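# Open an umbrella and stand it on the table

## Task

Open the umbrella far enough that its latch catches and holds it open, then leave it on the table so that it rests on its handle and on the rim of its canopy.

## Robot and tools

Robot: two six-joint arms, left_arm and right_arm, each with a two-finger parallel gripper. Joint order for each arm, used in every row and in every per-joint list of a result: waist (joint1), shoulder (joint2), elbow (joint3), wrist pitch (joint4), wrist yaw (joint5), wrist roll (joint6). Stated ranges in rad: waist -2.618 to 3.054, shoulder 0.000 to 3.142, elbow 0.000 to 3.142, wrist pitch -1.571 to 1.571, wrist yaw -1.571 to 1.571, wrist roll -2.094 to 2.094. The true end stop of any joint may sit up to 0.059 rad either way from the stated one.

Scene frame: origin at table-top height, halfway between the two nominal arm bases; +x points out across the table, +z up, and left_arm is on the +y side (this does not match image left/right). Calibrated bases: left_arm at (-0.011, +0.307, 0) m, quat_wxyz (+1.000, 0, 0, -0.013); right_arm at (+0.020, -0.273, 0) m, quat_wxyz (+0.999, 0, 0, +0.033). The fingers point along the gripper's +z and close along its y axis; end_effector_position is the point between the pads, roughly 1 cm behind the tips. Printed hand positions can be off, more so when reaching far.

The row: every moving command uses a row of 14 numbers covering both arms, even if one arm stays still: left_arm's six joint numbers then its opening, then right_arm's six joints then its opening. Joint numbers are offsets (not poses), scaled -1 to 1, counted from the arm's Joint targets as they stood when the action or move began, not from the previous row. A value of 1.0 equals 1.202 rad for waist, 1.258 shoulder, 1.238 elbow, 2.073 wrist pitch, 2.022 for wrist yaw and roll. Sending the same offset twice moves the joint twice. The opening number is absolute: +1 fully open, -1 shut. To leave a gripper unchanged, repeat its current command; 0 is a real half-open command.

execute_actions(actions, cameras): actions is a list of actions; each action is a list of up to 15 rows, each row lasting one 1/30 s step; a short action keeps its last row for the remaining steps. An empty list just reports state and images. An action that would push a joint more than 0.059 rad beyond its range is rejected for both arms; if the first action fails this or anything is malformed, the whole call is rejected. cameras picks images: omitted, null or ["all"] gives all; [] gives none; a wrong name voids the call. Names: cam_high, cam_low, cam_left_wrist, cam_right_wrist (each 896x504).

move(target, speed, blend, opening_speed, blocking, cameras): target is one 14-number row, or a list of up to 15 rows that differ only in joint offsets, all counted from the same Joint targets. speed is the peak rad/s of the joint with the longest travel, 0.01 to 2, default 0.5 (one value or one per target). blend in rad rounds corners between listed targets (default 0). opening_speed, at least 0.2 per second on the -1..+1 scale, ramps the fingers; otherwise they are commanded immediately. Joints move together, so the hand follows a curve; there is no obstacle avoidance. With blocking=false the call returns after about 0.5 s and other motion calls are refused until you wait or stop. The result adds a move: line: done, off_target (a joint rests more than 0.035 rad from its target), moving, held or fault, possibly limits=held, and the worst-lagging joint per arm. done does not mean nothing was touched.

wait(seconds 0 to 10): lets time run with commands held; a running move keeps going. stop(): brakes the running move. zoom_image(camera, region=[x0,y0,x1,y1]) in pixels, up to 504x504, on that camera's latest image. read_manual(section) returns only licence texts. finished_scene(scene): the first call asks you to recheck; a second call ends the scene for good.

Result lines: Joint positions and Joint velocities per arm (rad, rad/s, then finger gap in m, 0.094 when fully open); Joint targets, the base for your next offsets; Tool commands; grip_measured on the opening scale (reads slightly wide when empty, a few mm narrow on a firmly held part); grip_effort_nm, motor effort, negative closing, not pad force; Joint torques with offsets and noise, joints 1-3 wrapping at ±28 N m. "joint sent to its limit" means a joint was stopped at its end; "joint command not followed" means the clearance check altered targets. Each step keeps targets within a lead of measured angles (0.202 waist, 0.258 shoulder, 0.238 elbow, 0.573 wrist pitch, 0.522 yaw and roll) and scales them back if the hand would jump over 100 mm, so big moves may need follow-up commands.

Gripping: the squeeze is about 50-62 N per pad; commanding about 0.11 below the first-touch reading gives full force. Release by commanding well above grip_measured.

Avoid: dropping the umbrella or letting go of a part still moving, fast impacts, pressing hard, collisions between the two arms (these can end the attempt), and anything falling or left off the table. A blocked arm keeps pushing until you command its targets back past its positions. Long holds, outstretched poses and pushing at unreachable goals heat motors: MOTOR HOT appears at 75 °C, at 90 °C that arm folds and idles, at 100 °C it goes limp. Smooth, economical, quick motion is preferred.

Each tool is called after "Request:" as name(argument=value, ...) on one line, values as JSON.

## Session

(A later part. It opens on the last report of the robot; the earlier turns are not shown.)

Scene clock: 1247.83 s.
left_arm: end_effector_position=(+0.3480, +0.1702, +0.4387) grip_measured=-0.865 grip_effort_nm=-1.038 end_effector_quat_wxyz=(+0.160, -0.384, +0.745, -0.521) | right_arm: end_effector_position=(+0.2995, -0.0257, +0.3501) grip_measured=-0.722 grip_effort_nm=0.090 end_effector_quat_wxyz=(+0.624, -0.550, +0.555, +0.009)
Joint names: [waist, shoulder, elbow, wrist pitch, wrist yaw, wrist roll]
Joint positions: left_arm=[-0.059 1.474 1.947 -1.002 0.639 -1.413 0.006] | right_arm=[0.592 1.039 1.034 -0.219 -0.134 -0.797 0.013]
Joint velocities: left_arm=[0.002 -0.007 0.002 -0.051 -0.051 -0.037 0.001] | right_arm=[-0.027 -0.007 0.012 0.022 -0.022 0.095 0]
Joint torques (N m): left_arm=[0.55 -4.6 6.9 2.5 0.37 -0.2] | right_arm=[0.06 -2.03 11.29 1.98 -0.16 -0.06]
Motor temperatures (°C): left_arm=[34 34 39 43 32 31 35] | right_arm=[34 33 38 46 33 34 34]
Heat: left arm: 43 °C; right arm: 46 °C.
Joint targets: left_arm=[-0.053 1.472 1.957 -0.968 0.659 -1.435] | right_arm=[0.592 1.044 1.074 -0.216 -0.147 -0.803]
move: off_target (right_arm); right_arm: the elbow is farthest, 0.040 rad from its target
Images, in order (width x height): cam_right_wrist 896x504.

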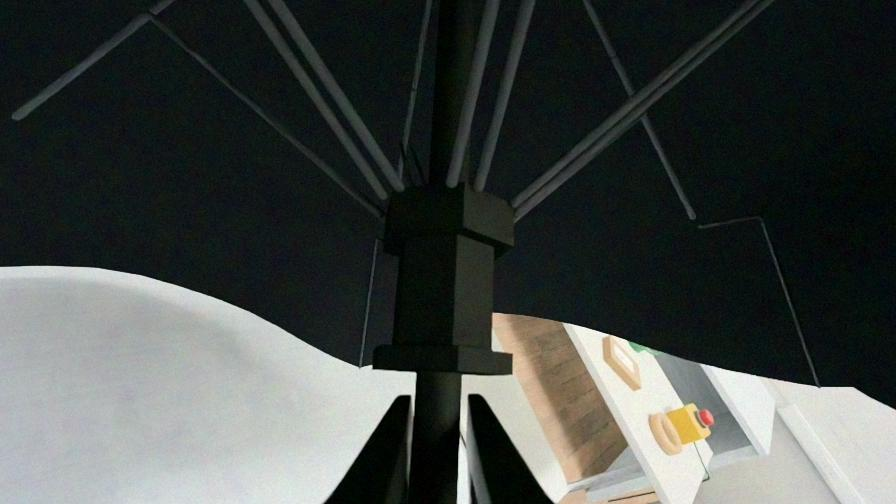

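Request:
zoom_image(camera="cam_right_wrist", region=[330, 300, 560, 504])

Scaled by 2.191 from the camera's 896x504 image, which has a finer 1280x720 frame.

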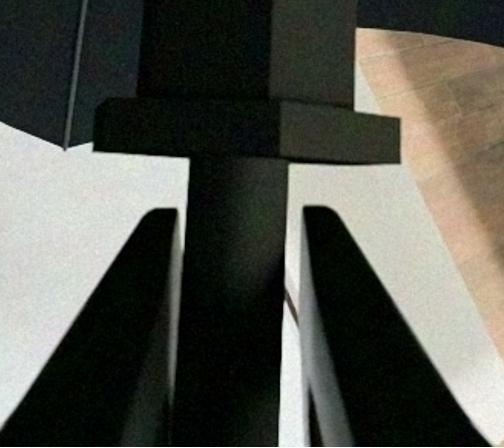

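Request:
move(target=[0,0,0,0,0,0,-0.95,0.004,-0.013,-0.042,0.006,0.006,-0.004,-0.68], opening_speed=0.2, speed=0.1, cameras=["cam_right_wrist"])

Scene clock: 1263.33 s.
left_arm: end_effector_position=(+0.3480, +0.1702, +0.4387) grip_measured=-0.865 grip_effort_nm=-1.043 end_effector_quat_wxyz=(+0.161, -0.384, +0.745, -0.521) | right_arm: end_effector_position=(+0.2995, -0.0257, +0.3501) grip_measured=-0.682 grip_effort_nm=0.076 end_effector_quat_wxyz=(+0.624, -0.552, +0.553, +0.007)
Joint names: [waist, shoulder, elbow, wrist pitch, wrist yaw, wrist roll]
Joint positions: left_arm=[-0.059 1.474 1.947 -1.002 0.639 -1.412 0.006] | right_arm=[0.592 1.039 1.034 -0.219 -0.134 -0.803 0.015]
Joint velocities: left_arm=[-0.002 0.002 0.002 -0.066 0.051 -0.037 0] | right_arm=[-0.012 -0.002 -0.002 -0.051 -0.037 -0.125 0]
Joint torques (N m): left_arm=[0.55 -4.64 6.9 2.5 0.37 -0.21] | right_arm=[0.53 -3.28 6.72 2.09 -0.02 -0.09]
Motor temperatures (°C): left_arm=[34 34 39 44 32 31 35] | right_arm=[34 33 39 47 33 34 34]
Heat: left arm: 44 °C; right arm: 47 °C.
Joint targets: left_arm=[-0.053 1.472 1.957 -0.968 0.659 -1.435] | right_arm=[0.597 1.028 1.022 -0.203 -0.135 -0.811]
move: done
Images, in order (width x height): cam_right_wrist 896x504.

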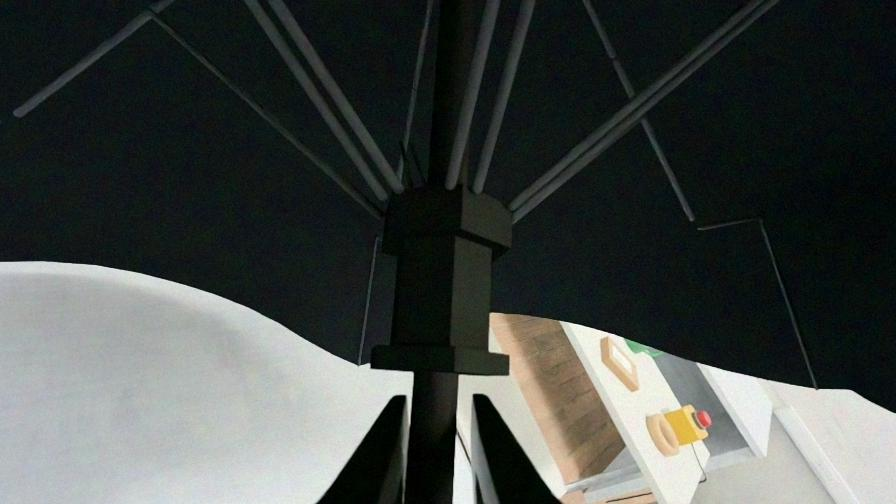

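Request:
move(target=[0,0,0,0,0,0,-0.95,0.0838,-0.0286,-0.1268,0.1225,0.11,-0.0722,-0.68], speed=0.3, cameras=["cam_right_wrist"])

Scene clock: 1272.83 s.
left_arm: end_effector_position=(+0.3480, +0.1702, +0.4387) grip_measured=-0.864 grip_effort_nm=-1.038 end_effector_quat_wxyz=(+0.161, -0.383, +0.746, -0.521) | right_arm: end_effector_position=(+0.3028, -0.0219, +0.3475) grip_measured=-0.682 grip_effort_nm=0.076 end_effector_quat_wxyz=(+0.666, -0.542, +0.504, -0.091)
Joint names: [waist, shoulder, elbow, wrist pitch, wrist yaw, wrist roll]
Joint positions: left_arm=[-0.059 1.474 1.947 -1.002 0.639 -1.409 0.006] | right_arm=[0.692 1.013 0.886 0.031 0.073 -0.95 0.015]
Joint velocities: left_arm=[-0.012 -0.007 0.002 -0.022 -0.022 -0.051 0.001] | right_arm=[0.002 0.007 0.002 0.022 0.007 0.022 0.001]
Joint torques (N m): left_arm=[0.57 -4.64 6.91 2.49 0.37 -0.26] | right_arm=[0.62 -4.05 6.05 2.14 0.15 -0.05]
Motor temperatures (°C): left_arm=[34 34 39 45 32 31 35] | right_arm=[34 33 38 48 33 34 34]
Heat: left arm: 45 °C; right arm: 48 °C.
Joint targets: left_arm=[-0.053 1.472 1.957 -0.968 0.659 -1.435] | right_arm=[0.698 0.992 0.865 0.051 0.087 -0.957]
move: done
Images, in order (width x height): cam_right_wrist 896x504.

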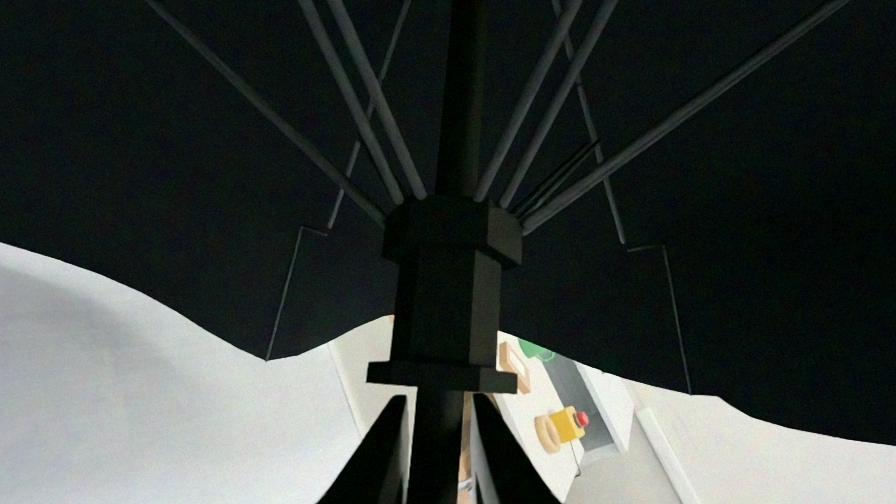

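Request:
move(target=[0,0,0,0,0,0,-0.95,0.0649,0,-0.1255,0.1575,0.0865,-0.1053,-0.68], speed=0.3, cameras=["cam_right_wrist"])

Scene clock: 1278.17 s.
left_arm: end_effector_position=(+0.3480, +0.1702, +0.4387) grip_measured=-0.864 grip_effort_nm=-1.038 end_effector_quat_wxyz=(+0.161, -0.383, +0.746, -0.521) | right_arm: end_effector_position=(+0.3032, -0.0235, +0.3499) grip_measured=-0.682 grip_effort_nm=0.085 end_effector_quat_wxyz=(+0.704, -0.519, +0.441, -0.201)
Joint names: [waist, shoulder, elbow, wrist pitch, wrist yaw, wrist roll]
Joint positions: left_arm=[-0.059 1.474 1.947 -1.002 0.639 -1.409 0.006] | right_arm=[0.77 1.013 0.731 0.356 0.248 -1.164 0.015]
Joint velocities: left_arm=[0.017 -0.002 0.002 -0.022 -0.022 0.007 -0.001] | right_arm=[0.012 0.007 -0.022 -0.022 -0.007 -0.022 -0.001]
Joint torques (N m): left_arm=[0.55 -4.63 6.87 2.5 0.37 -0.26] | right_arm=[0.57 -4.04 6.09 2.1 0.16 -0.03]
Motor temperatures (°C): left_arm=[34 34 39 45 32 31 35] | right_arm=[34 34 38 48 33 34 34]
Heat: left arm: 45 °C; right arm: 48 °C.
Joint targets: left_arm=[-0.053 1.472 1.957 -0.968 0.659 -1.435] | right_arm=[0.775 0.992 0.710 0.377 0.262 -1.170]
move: done
Images, in order (width x height): cam_right_wrist 896x504.

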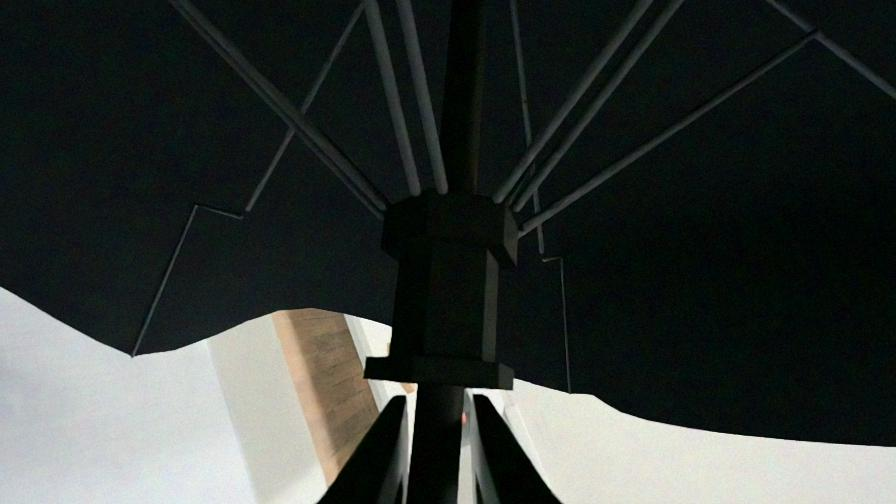

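Request:
move(target=[[0,0,0,0,0,0,-0.95,0,0.0159,0,0,0,0,-0.68],[0,0,0,0,0,0,-0.95,0.0341,0.0855,-0.1058,0.193,0.0455,-0.1226,-0.68]], speed=0.3, cameras=["cam_right_wrist", "cam_high", "cam_left_wrist"])

Scene clock: 1282.47 s.
left_arm: end_effector_position=(+0.3480, +0.1702, +0.4387) grip_measured=-0.864 grip_effort_nm=-1.043 end_effector_quat_wxyz=(+0.161, -0.383, +0.746, -0.521) | right_arm: end_effector_position=(+0.3038, -0.0239, +0.3517) grip_measured=-0.682 grip_effort_nm=0.081 end_effector_quat_wxyz=(+0.727, -0.490, +0.371, -0.306)
Joint names: [waist, shoulder, elbow, wrist pitch, wrist yaw, wrist roll]
Joint positions: left_arm=[-0.059 1.474 1.947 -1.002 0.639 -1.409 0.006] | right_arm=[0.811 1.093 0.599 0.756 0.341 -1.412 0.015]
Joint velocities: left_arm=[-0.007 0.002 -0.007 -0.022 -0.022 0.007 0] | right_arm=[0.007 -0.022 0.012 0.022 0.007 -0.007 -0.001]
Joint torques (N m): left_arm=[0.54 -4.66 6.9 2.5 0.37 -0.25] | right_arm=[0.57 -2.17 5.87 1.98 0.09 -0.02]
Motor temperatures (°C): left_arm=[34 34 39 45 32 31 35] | right_arm=[34 34 37 48 33 34 34]
Heat: left arm: 45 °C; right arm: 48 °C.
Joint targets: left_arm=[-0.053 1.472 1.957 -0.968 0.659 -1.435] | right_arm=[0.817 1.100 0.579 0.777 0.354 -1.418]
move: done
Images, in order (width x height): cam_high 896x504, cam_left_wrist 896x504, cam_right_wrist 896x504.

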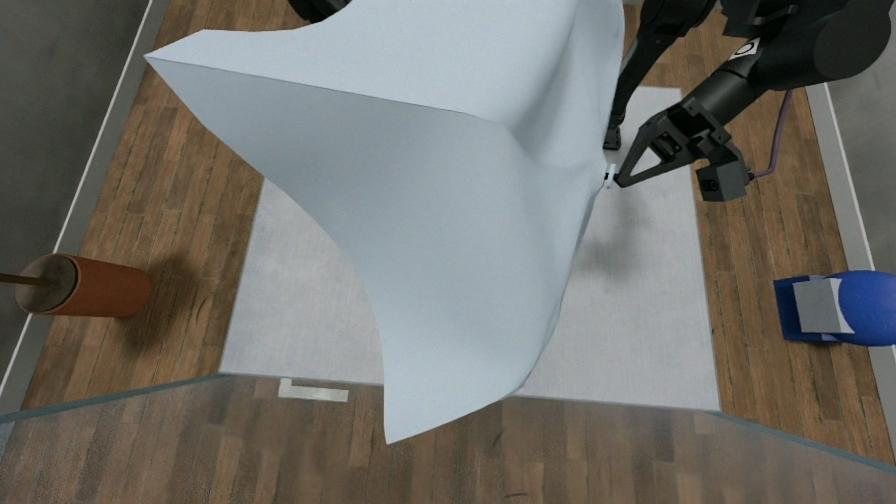

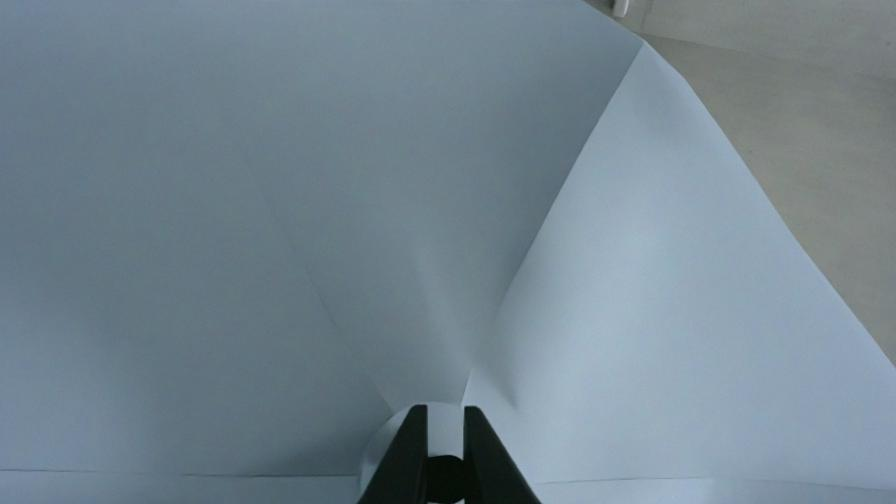

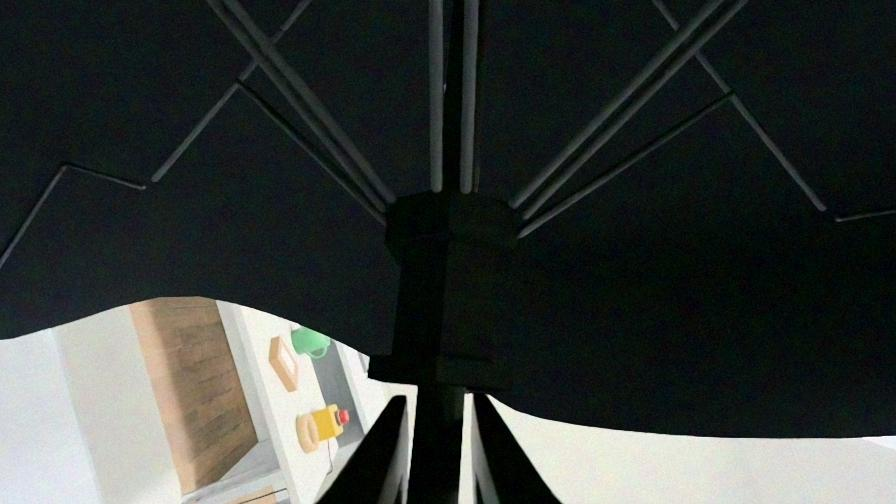

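Request:
move(target=[[0,0,0,0,0,0,-0.95,0,0,0.0363,0,0,0,-0.68],[-0.0102,0.0029,-0.0053,-0.0114,0.019,0,-0.95,0.0328,0.039,0.0856,0.0087,-0.0218,-0.0025,-0.68]], speed=0.2, cameras=["cam_right_wrist"])

Scene clock: 1311.83 s.
left_arm: end_effector_position=(+0.3511, +0.1755, +0.4379) grip_measured=-0.864 grip_effort_nm=-1.038 end_effector_quat_wxyz=(+0.171, -0.391, +0.743, -0.516) | right_arm: end_effector_position=(+0.3046, -0.0109, +0.3529) grip_measured=-0.682 grip_effort_nm=0.071 end_effector_quat_wxyz=(+0.727, -0.493, +0.370, -0.302)
Joint names: [waist, shoulder, elbow, wrist pitch, wrist yaw, wrist roll]
Joint positions: left_arm=[-0.052 1.474 1.947 -1.001 0.619 -1.409 0.006] | right_arm=[0.838 1.137 0.632 0.764 0.359 -1.414 0.015]
Joint velocities: left_arm=[0.012 -0.002 0.007 -0.051 -0.051 0.051 0.001] | right_arm=[0.017 0.007 -0.022 0.007 -0.095 0.007 0]
Joint torques (N m): left_arm=[-1.16 -4.38 6.35 2.25 0.95 -0.25] | right_arm=[1.77 -2.11 12.38 2.05 -0.6 -0.08]
Motor temperatures (°C): left_arm=[34 34 39 47 32 32 35] | right_arm=[34 33 36 46 33 34 34]
Heat: left arm: 47 °C; right arm: 46 °C.
Joint targets: left_arm=[-0.066 1.476 1.950 -0.992 0.698 -1.435] | right_arm=[0.856 1.149 0.685 0.795 0.310 -1.423]
move: off_target (left_arm, right_arm); left_arm: the wrist yaw is farthest, 0.078 rad from its target; right_arm: the elbow is farthest, 0.053 rad from its target
Images, in order (width x height): cam_right_wrist 896x504.

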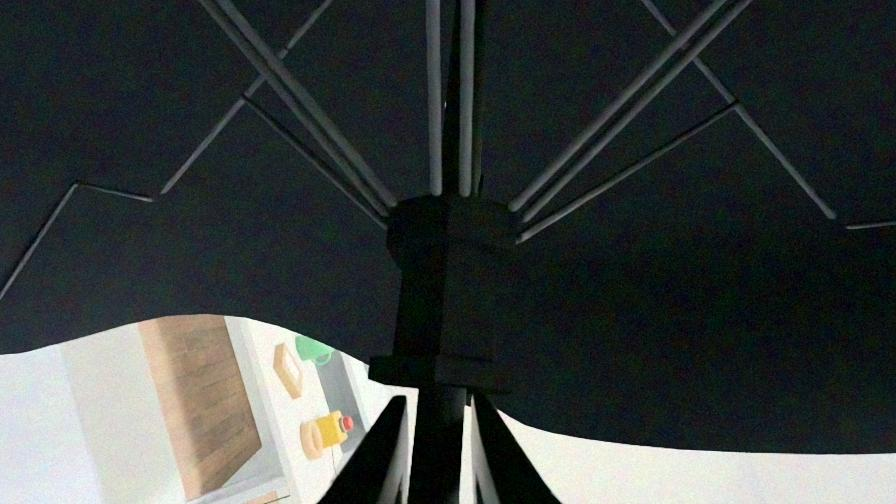

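Request:
move(target=[-0.0233,0.0064,-0.0121,-0.0265,0.044,0,-0.95,0.0316,0.0421,0.0582,0.0082,-0.0213,-0.0045,-0.68], speed=0.2, cameras=["cam_right_wrist"])

Scene clock: 1318.30 s.
left_arm: end_effector_position=(+0.3503, +0.1748, +0.4377) grip_measured=-0.863 grip_effort_nm=-1.033 end_effector_quat_wxyz=(+0.168, -0.390, +0.744, -0.516) | right_arm: end_effector_position=(+0.3064, +0.0016, +0.3626) grip_measured=-0.682 grip_effort_nm=0.051 end_effector_quat_wxyz=(+0.731, -0.489, +0.370, -0.300)
Joint names: [waist, shoulder, elbow, wrist pitch, wrist yaw, wrist roll]
Joint positions: left_arm=[-0.052 1.474 1.947 -1.004 0.625 -1.408 0.006] | right_arm=[0.866 1.183 0.688 0.766 0.386 -1.417 0.015]
Joint velocities: left_arm=[0.012 -0.022 -0.007 0.022 -0.007 0.007 -0.001] | right_arm=[0.007 -0.012 -0.012 -0.007 -0.051 -0.081 -0.001]
Joint torques (N m): left_arm=[-3.58 -3.79 5.22 1.71 1.76 -0.25] | right_arm=[2.76 -1.98 13.85 2.19 -1.42 -0.13]
Motor temperatures (°C): left_arm=[34 34 39 47 33 32 35] | right_arm=[34 33 38 47 33 34 34]
Heat: left arm: 47 °C; right arm: 47 °C.
Joint targets: left_arm=[-0.094 1.484 1.935 -1.047 0.787 -1.435] | right_arm=[0.894 1.202 0.757 0.812 0.267 -1.432]
move: off_target (left_arm, right_arm); left_arm: the wrist yaw is farthest, 0.162 rad from its target; right_arm: the wrist yaw is farthest, 0.119 rad from its target
Images, in order (width x height): cam_right_wrist 896x504.

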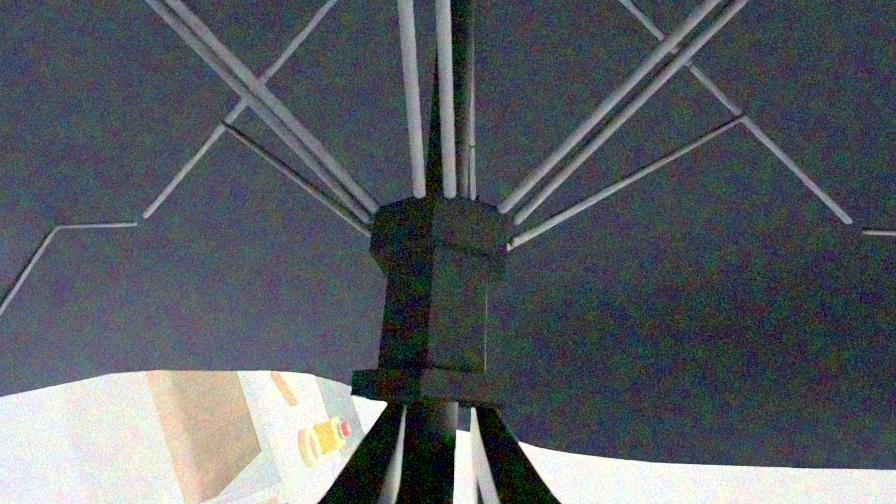

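Request:
zoom_image(camera="cam_right_wrist", region=[320, 180, 560, 504])

Scaled by 1.556 from the camera's 896x504 image, which has a finer 1280x720 frame.

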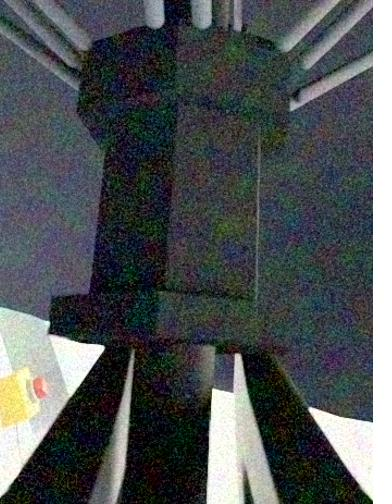

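Request:
move(target=[-0.0171,0.004,-0.0081,-0.0169,0.0307,0,-0.95,0.0262,0.0322,0.042,0.0072,-0.0198,-0.002,-0.68], speed=0.2, cameras=["cam_right_wrist"])

Scene clock: 1331.57 s.
left_arm: end_effector_position=(+0.3516, +0.1764, +0.4381) grip_measured=-0.863 grip_effort_nm=-1.038 end_effector_quat_wxyz=(+0.172, -0.391, +0.743, -0.516) | right_arm: end_effector_position=(+0.3095, +0.0083, +0.3667) grip_measured=-0.682 grip_effort_nm=0.056 end_effector_quat_wxyz=(+0.728, -0.485, +0.375, -0.306)
Joint names: [waist, shoulder, elbow, wrist pitch, wrist yaw, wrist roll]
Joint positions: left_arm=[-0.05 1.474 1.947 -1 0.619 -1.408 0.006] | right_arm=[0.884 1.216 0.725 0.767 0.421 -1.426 0.015]
Joint velocities: left_arm=[-0.002 -0.002 0.007 0.022 0.007 0.007 0] | right_arm=[-0.002 -0.007 -0.012 0.007 -0.051 -0.022 0]
Joint torques (N m): left_arm=[-5.57 -3.44 4.44 1.32 2.42 -0.25] | right_arm=[4.04 -1.7 15.17 2.3 -2.26 -0.09]
Motor temperatures (°C): left_arm=[34 34 39 45 35 32 35] | right_arm=[34 33 40 50 34 34 34]
Heat: left arm: 45 °C; right arm: 50 °C.
Joint targets: left_arm=[-0.114 1.489 1.925 -1.082 0.849 -1.435] | right_arm=[0.925 1.242 0.809 0.827 0.227 -1.436]
move: off_target (left_arm, right_arm); left_arm: the wrist yaw is farthest, 0.230 rad from its target; right_arm: the wrist yaw is farthest, 0.194 rad from its target
Images, in order (width x height): cam_right_wrist 896x504.

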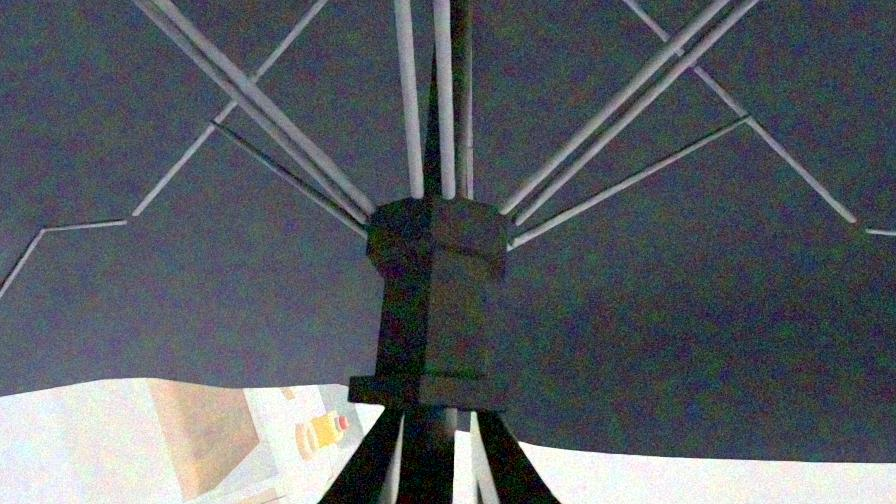

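Request:
zoom_image(camera="cam_right_wrist", region=[340, 0, 560, 260])

Request:
execute_actions(actions=[], cameras=["cam_low", "cam_high"])

Scaled by 1.938 from the camera's 896x504 image, which has a finer 1280x720 frame.

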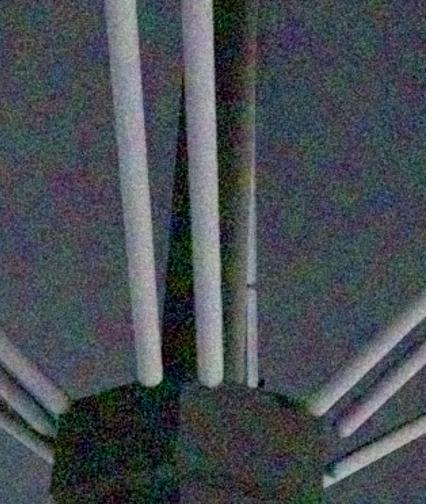

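Scene clock: 1337.37 s.
left_arm: end_effector_position=(+0.3516, +0.1764, +0.4381) grip_measured=-0.863 grip_effort_nm=-1.033 end_effector_quat_wxyz=(+0.172, -0.391, +0.743, -0.516) | right_arm: end_effector_position=(+0.3094, +0.0084, +0.3667) grip_measured=-0.682 grip_effort_nm=0.046 end_effector_quat_wxyz=(+0.728, -0.486, +0.375, -0.306)
Joint names: [waist, shoulder, elbow, wrist pitch, wrist yaw, wrist roll]
Joint positions: left_arm=[-0.05 1.474 1.947 -1 0.619 -1.408 0.006] | right_arm=[0.885 1.216 0.725 0.767 0.421 -1.427 0.015]
Joint velocities: left_arm=[-0.007 -0.012 0.002 0.007 -0.051 0.037 0] | right_arm=[-0.017 0.007 -0.002 0.037 0.007 0.022 0]
Joint torques (N m): left_arm=[-5.59 -3.44 4.42 1.32 2.43 -0.24] | right_arm=[4.08 -1.72 15.19 2.31 -2.27 -0.08]
Motor temperatures (°C): left_arm=[34 34 39 45 36 32 35] | right_arm=[34 33 40 50 36 34 34]
Heat: left arm: 45 °C; right arm: 50 °C.
Joint targets: left_arm=[-0.114 1.489 1.925 -1.082 0.849 -1.435] | right_arm=[0.925 1.242 0.808 0.827 0.227 -1.436]
Tool commands: left_gripper/opening=-0.95 right_gripper/opening=-0.68
Images, in order (width x height): cam_high 896x504, cam_low 896x504.

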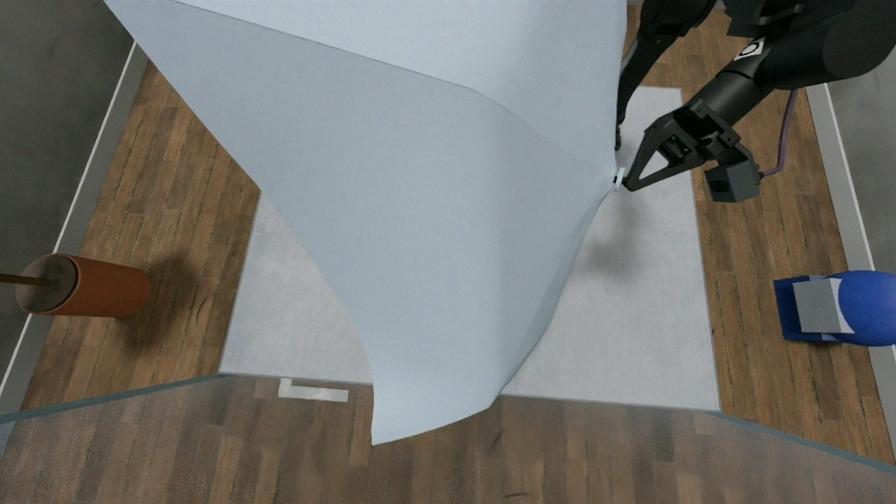

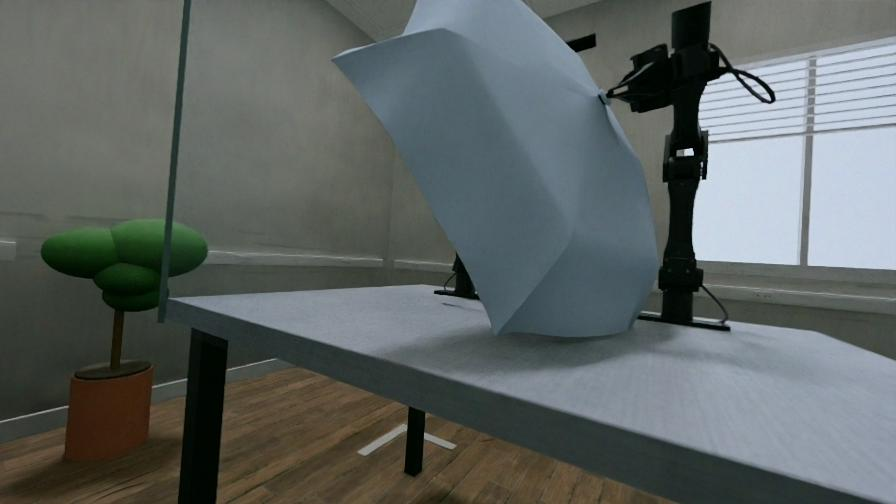

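Request:
zoom_image(camera="cam_low", region=[430, 220, 710, 380])

Scaled by 1.800 from the camera's 896x504 image, which has a finer 1280x720 frame.

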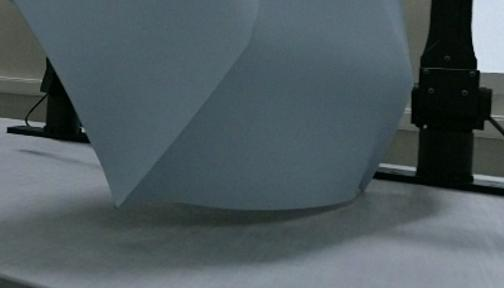

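Request:
move(target=[-0.0136,0.0035,-0.0065,-0.014,0.0247,0,-0.95,0.0162,0.0171,0.025,0.0053,-0.0183,-0.001,-0.68], speed=0.2, cameras=["cam_right_wrist", "cam_low"])

Scene clock: 1373.97 s.
left_arm: end_effector_position=(+0.3524, +0.1763, +0.4396) grip_measured=-0.863 grip_effort_nm=-1.033 end_effector_quat_wxyz=(+0.175, -0.389, +0.742, -0.517) | right_arm: end_effector_position=(+0.3099, +0.0129, +0.3707) grip_measured=-0.682 grip_effort_nm=0.051 end_effector_quat_wxyz=(+0.729, -0.483, +0.376, -0.307)
Joint names: [waist, shoulder, elbow, wrist pitch, wrist yaw, wrist roll]
Joint positions: left_arm=[-0.05 1.474 1.947 -0.992 0.619 -1.408 0.006] | right_arm=[0.897 1.234 0.748 0.767 0.438 -1.43 0.015]
Joint velocities: left_arm=[-0.002 -0.002 -0.022 -0.037 -0.081 0.095 -0.003] | right_arm=[-0.007 0.017 0.012 0.081 -0.007 -0.022 0.001]
Joint torques (N m): left_arm=[-6.98 -3.12 3.84 0.96 2.91 -0.25] | right_arm=[4.74 -1.51 15.92 2.4 -2.86 -0.07]
Motor temperatures (°C): left_arm=[35 34 38 43 42 32 35] | right_arm=[35 33 40 53 40 34 34]
Heat: left arm: 43 °C; right arm: 53 °C.
Joint targets: left_arm=[-0.131 1.493 1.917 -1.111 0.899 -1.435] | right_arm=[0.945 1.264 0.839 0.838 0.190 -1.438]
move: off_target (left_arm, right_arm); left_arm: the wrist yaw is farthest, 0.280 rad from its target; right_arm: the wrist yaw is farthest, 0.248 rad from its target
Images, in order (width x height): cam_low 896x504, cam_right_wrist 896x504.

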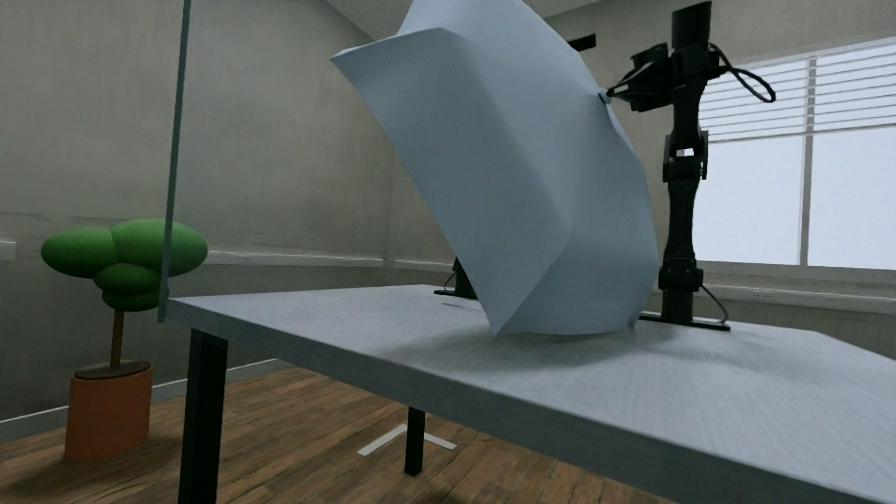

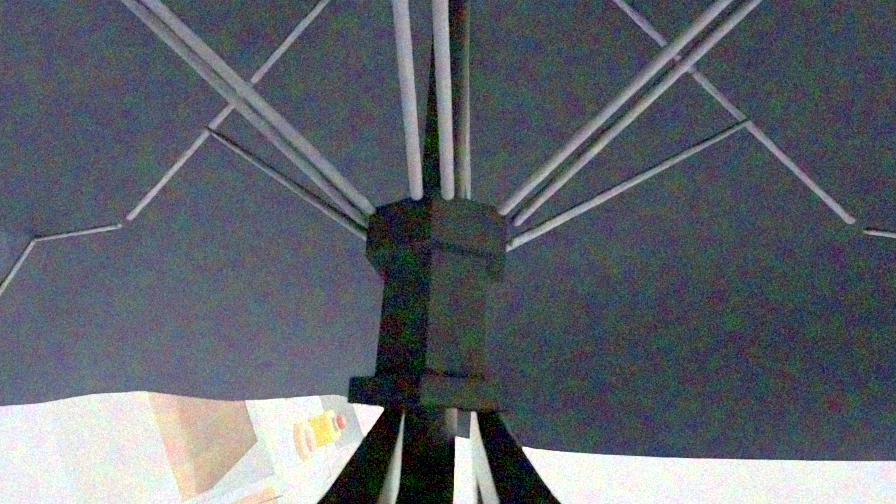

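Request:
zoom_image(camera="cam_right_wrist", region=[400, 100, 520, 230])

Scaled by 3.877 from the camera's 896x504 image, which has a finer 1280x720 frame.

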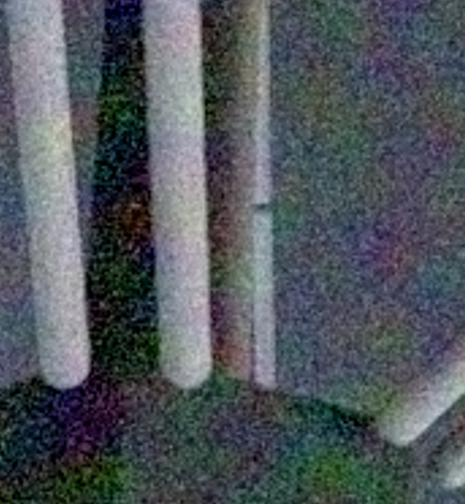

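Request:
move(target=[0.0649,-0.0167,0.0323,0.069,-0.1187,0,-0.95,-0.1165,-0.1463,-0.21,-0.0376,0.0717,0.0099,-0.68], speed=0.2, cameras=["cam_right_wrist"])

Scene clock: 1655.17 s.
left_arm: end_effector_position=(+0.3458, +0.1682, +0.4384) grip_measured=-0.863 grip_effort_nm=-1.038 end_effector_quat_wxyz=(+0.154, -0.380, +0.747, -0.523) | right_arm: end_effector_position=(+0.3027, -0.0198, +0.3508) grip_measured=-0.681 grip_effort_nm=0.051 end_effector_quat_wxyz=(+0.727, -0.495, +0.363, -0.307)
Joint names: [waist, shoulder, elbow, wrist pitch, wrist yaw, wrist roll]
Joint positions: left_arm=[-0.06 1.474 1.947 -1.008 0.654 -1.408 0.006] | right_arm=[0.816 1.102 0.6 0.764 0.334 -1.426 0.015]
Joint velocities: left_arm=[0.002 -0.007 -0.002 -0.022 0.051 0.022 0] | right_arm=[-0.002 -0.002 -0.007 -0.066 0.066 -0.007 0.001]
Joint torques (N m): left_arm=[0.65 -4.6 6.91 2.55 0.23 -0.26] | right_arm=[-1.2 -4.46 5.91 1.74 -0.04 0.11]
Motor temperatures (°C): left_arm=[37 34 38 37 66 32 35] | right_arm=[35 33 45 61 57 34 34]
Heat: left arm: 66 °C; right arm: 61 °C.
Joint targets: left_arm=[-0.053 1.472 1.957 -0.968 0.659 -1.435] | right_arm=[0.805 1.080 0.579 0.760 0.335 -1.418]
move: off_target (left_arm); left_arm: the wrist pitch is farthest, 0.040 rad from its target
Images, in order (width x height): cam_right_wrist 896x504.

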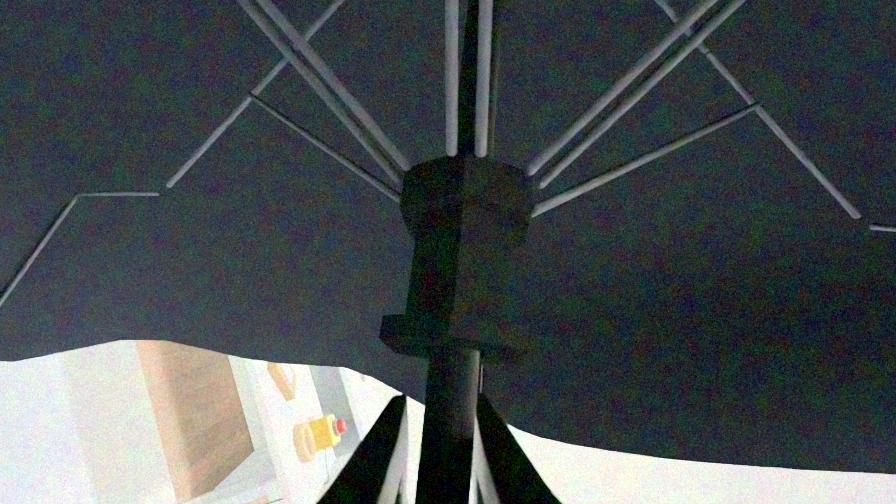

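Request:
execute_actions(actions=[])

Scene clock: 1669.67 s.
left_arm: end_effector_position=(+0.3458, +0.1683, +0.4384) grip_measured=-0.863 grip_effort_nm=-1.043 end_effector_quat_wxyz=(+0.155, -0.380, +0.747, -0.523) | right_arm: end_effector_position=(+0.3026, -0.0197, +0.3509) grip_measured=-0.681 grip_effort_nm=0.046 end_effector_quat_wxyz=(+0.727, -0.496, +0.363, -0.307)
Joint names: [waist, shoulder, elbow, wrist pitch, wrist yaw, wrist roll]
Joint positions: left_arm=[-0.06 1.474 1.947 -1.008 0.653 -1.408 0.006] | right_arm=[0.816 1.102 0.6 0.764 0.333 -1.426 0.015]
Joint velocities: left_arm=[0.007 -0.002 -0.002 -0.007 -0.051 -0.007 0.001] | right_arm=[-0.007 0.002 -0.002 -0.066 -0.066 0.022 0]
Joint torques (N m): left_arm=[0.64 -4.6 6.89 2.55 0.24 -0.26] | right_arm=[-1.18 -4.52 5.87 1.74 -0.03 0.09]
Motor temperatures (°C): left_arm=[36 34 39 40 59 32 35] | right_arm=[35 33 43 57 52 34 34]
Heat: left arm: 59 °C; right arm: 57 °C.
Joint targets: left_arm=[-0.053 1.472 1.957 -0.968 0.659 -1.435] | right_arm=[0.805 1.080 0.579 0.760 0.335 -1.418]
Tool commands: left_gripper/opening=-0.95 right_gripper/opening=-0.68

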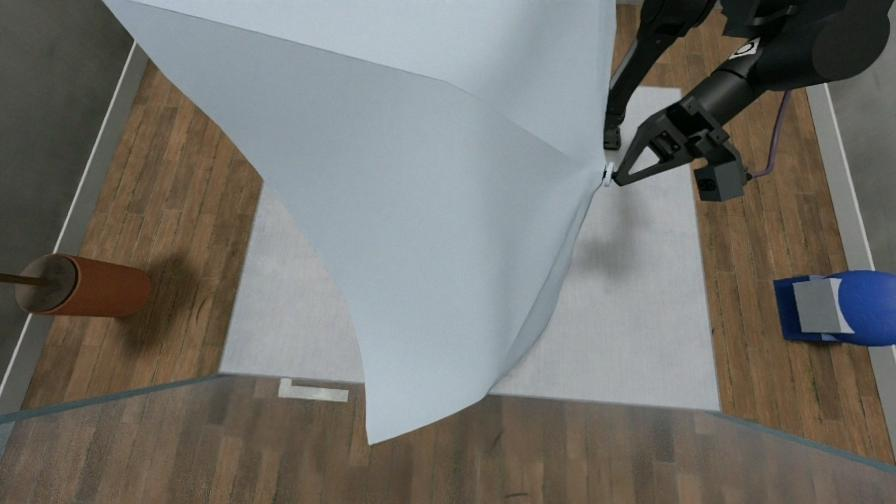

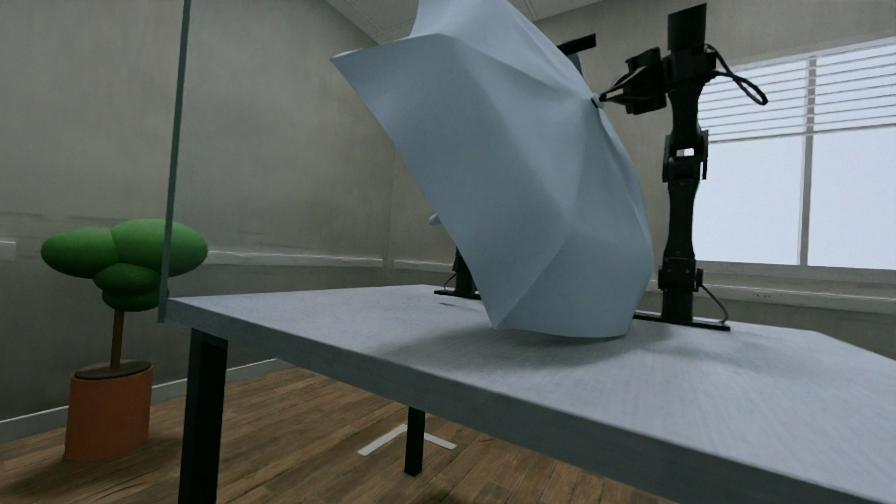

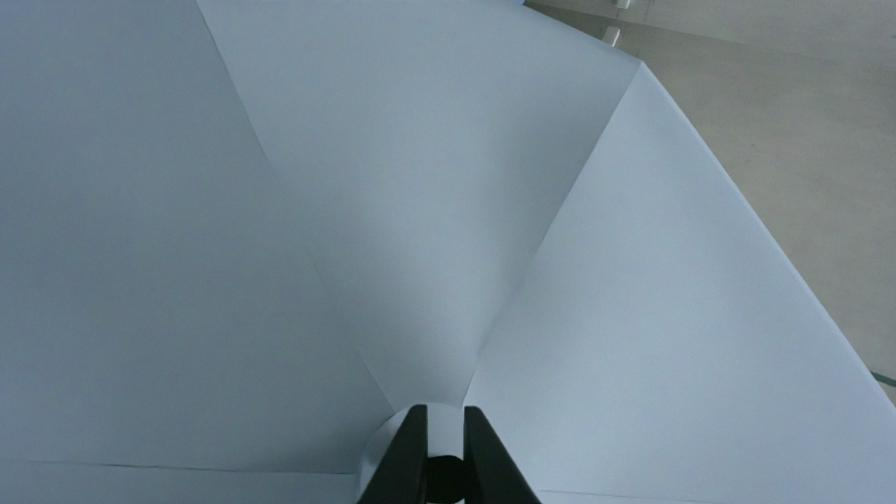

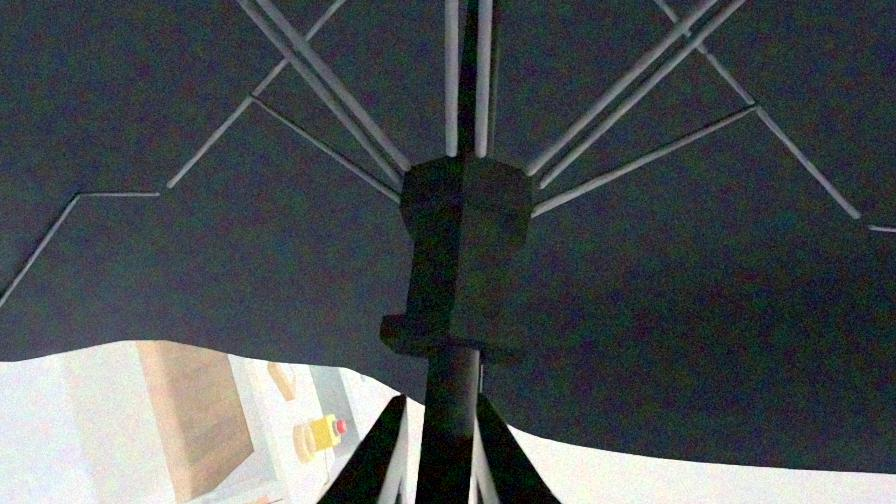

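Request:
move(target=[0,0,0,0,0,0,-0.95, 0,0,0,0,0,0,-0.3], cameras=["cam_right_wrist"], opening_speed=0.8)

Request:
move(target=[[0,0,0,0,0,0,-0.95, 0.0532,-0.1208,-0.0832,-0.0203,0.0307,-0.0089,-0.3],[0,0,0,0,0,0,-0.95, 0.1281,-0.254,-0.1559,-0.0523,0.0737,-0.0223,-0.3]], speed=0.3, blend=0.03, cameras=["cam_right_wrist"])

Scene clock: 1697.07 s.
left_arm: end_effector_position=(+0.3464, +0.1685, +0.4388) grip_measured=-0.863 grip_effort_nm=-1.038 end_effector_quat_wxyz=(+0.157, -0.380, +0.747, -0.523) | right_arm: end_effector_position=(+0.3026, -0.0197, +0.3509) grip_measured=-0.302 grip_effort_nm=0.085 end_effector_quat_wxyz=(+0.727, -0.496, +0.363, -0.307)
Joint names: [waist, shoulder, elbow, wrist pitch, wrist yaw, wrist roll]
Joint positions: left_arm=[-0.06 1.474 1.947 -1.005 0.651 -1.408 0.006] | right_arm=[0.816 1.102 0.6 0.764 0.333 -1.426 0.033]
Joint velocities: left_arm=[0.012 -0.007 0.007 0.022 -0.007 -0.051 0] | right_arm=[0.007 -0.002 -0.002 -0.037 -0.007 -0.007 0]
Joint torques (N m): left_arm=[0.62 -4.62 6.93 2.53 0.26 -0.26] | right_arm=[-1.2 -4.46 5.85 1.75 -0.02 0.09]
Motor temperatures (°C): left_arm=[35 34 39 42 53 32 35] | right_arm=[35 33 42 55 47 34 34]
Heat: left arm: 53 °C; right arm: 55 °C.
Joint targets: left_arm=[-0.053 1.472 1.957 -0.968 0.659 -1.435] | right_arm=[0.805 1.080 0.579 0.760 0.335 -1.418]
move: off_target (left_arm); left_arm: the wrist pitch is farthest, 0.037 rad from its target
Images, in order (width x height): cam_right_wrist 896x504.

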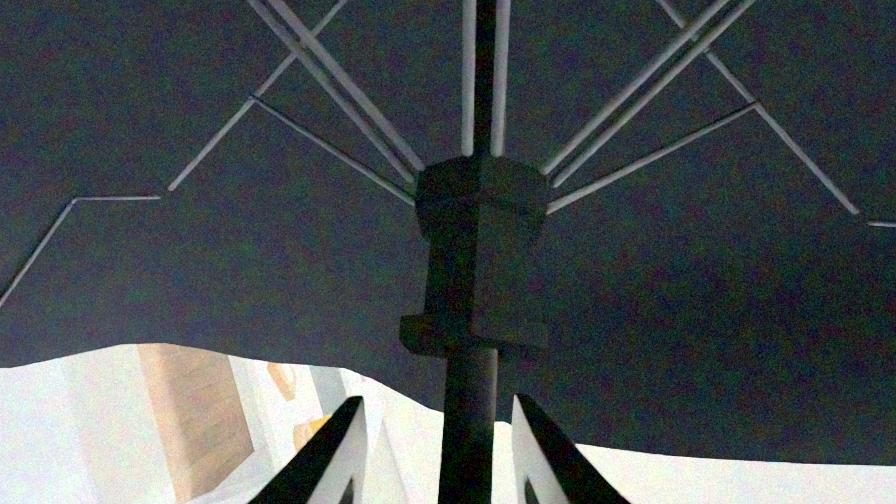

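Scene clock: 1698.73 s.
left_arm: end_effector_position=(+0.3472, +0.1695, +0.4384) grip_measured=-0.862 grip_effort_nm=-1.038 end_effector_quat_wxyz=(+0.159, -0.382, +0.746, -0.521) | right_arm: end_effector_position=(+0.2456, -0.0592, +0.3393) grip_measured=-0.302 grip_effort_nm=0.081 end_effector_quat_wxyz=(+0.734, -0.484, +0.366, -0.306)
Joint names: [waist, shoulder, elbow, wrist pitch, wrist yaw, wrist roll]
Joint positions: left_arm=[-0.06 1.474 1.947 -1.005 0.644 -1.408 0.006] | right_arm=[0.953 0.773 0.408 0.664 0.472 -1.458 0.033]
Joint velocities: left_arm=[-0.007 -0.007 0.002 0.081 0.022 0.022 0] | right_arm=[-0.002 0.002 -0.007 -0.022 -0.007 -0.037 -0.001]
Joint torques (N m): left_arm=[0.64 -4.63 6.93 2.53 0.32 -0.26] | right_arm=[0.53 -1.59 5.87 1.61 0.04 -0.04]
Motor temperatures (°C): left_arm=[35 34 39 42 52 32 35] | right_arm=[35 33 42 55 47 34 34]
Heat: left arm: 52 °C; right arm: 55 °C.
Joint targets: left_arm=[-0.053 1.472 1.957 -0.968 0.659 -1.435] | right_arm=[0.959 0.760 0.386 0.652 0.484 -1.463]
move: off_target (left_arm); left_arm: the wrist pitch is farthest, 0.037 rad from its target
Images, in order (width x height): cam_right_wrist 896x504.

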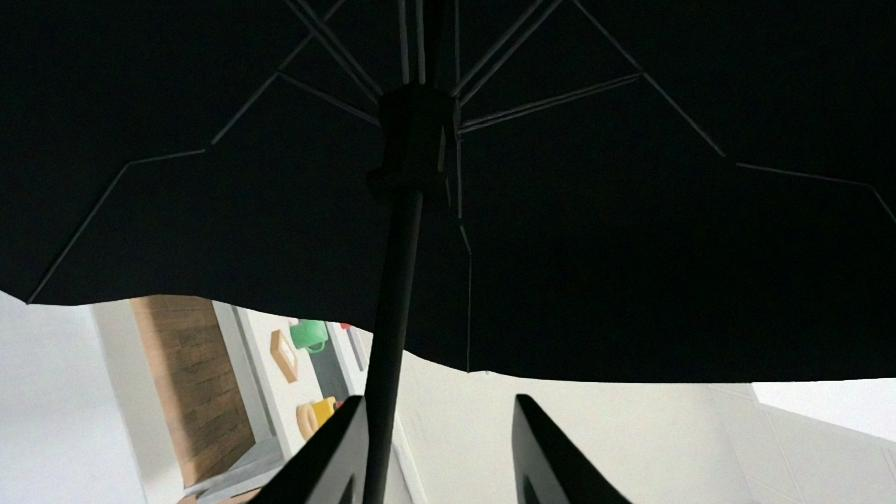

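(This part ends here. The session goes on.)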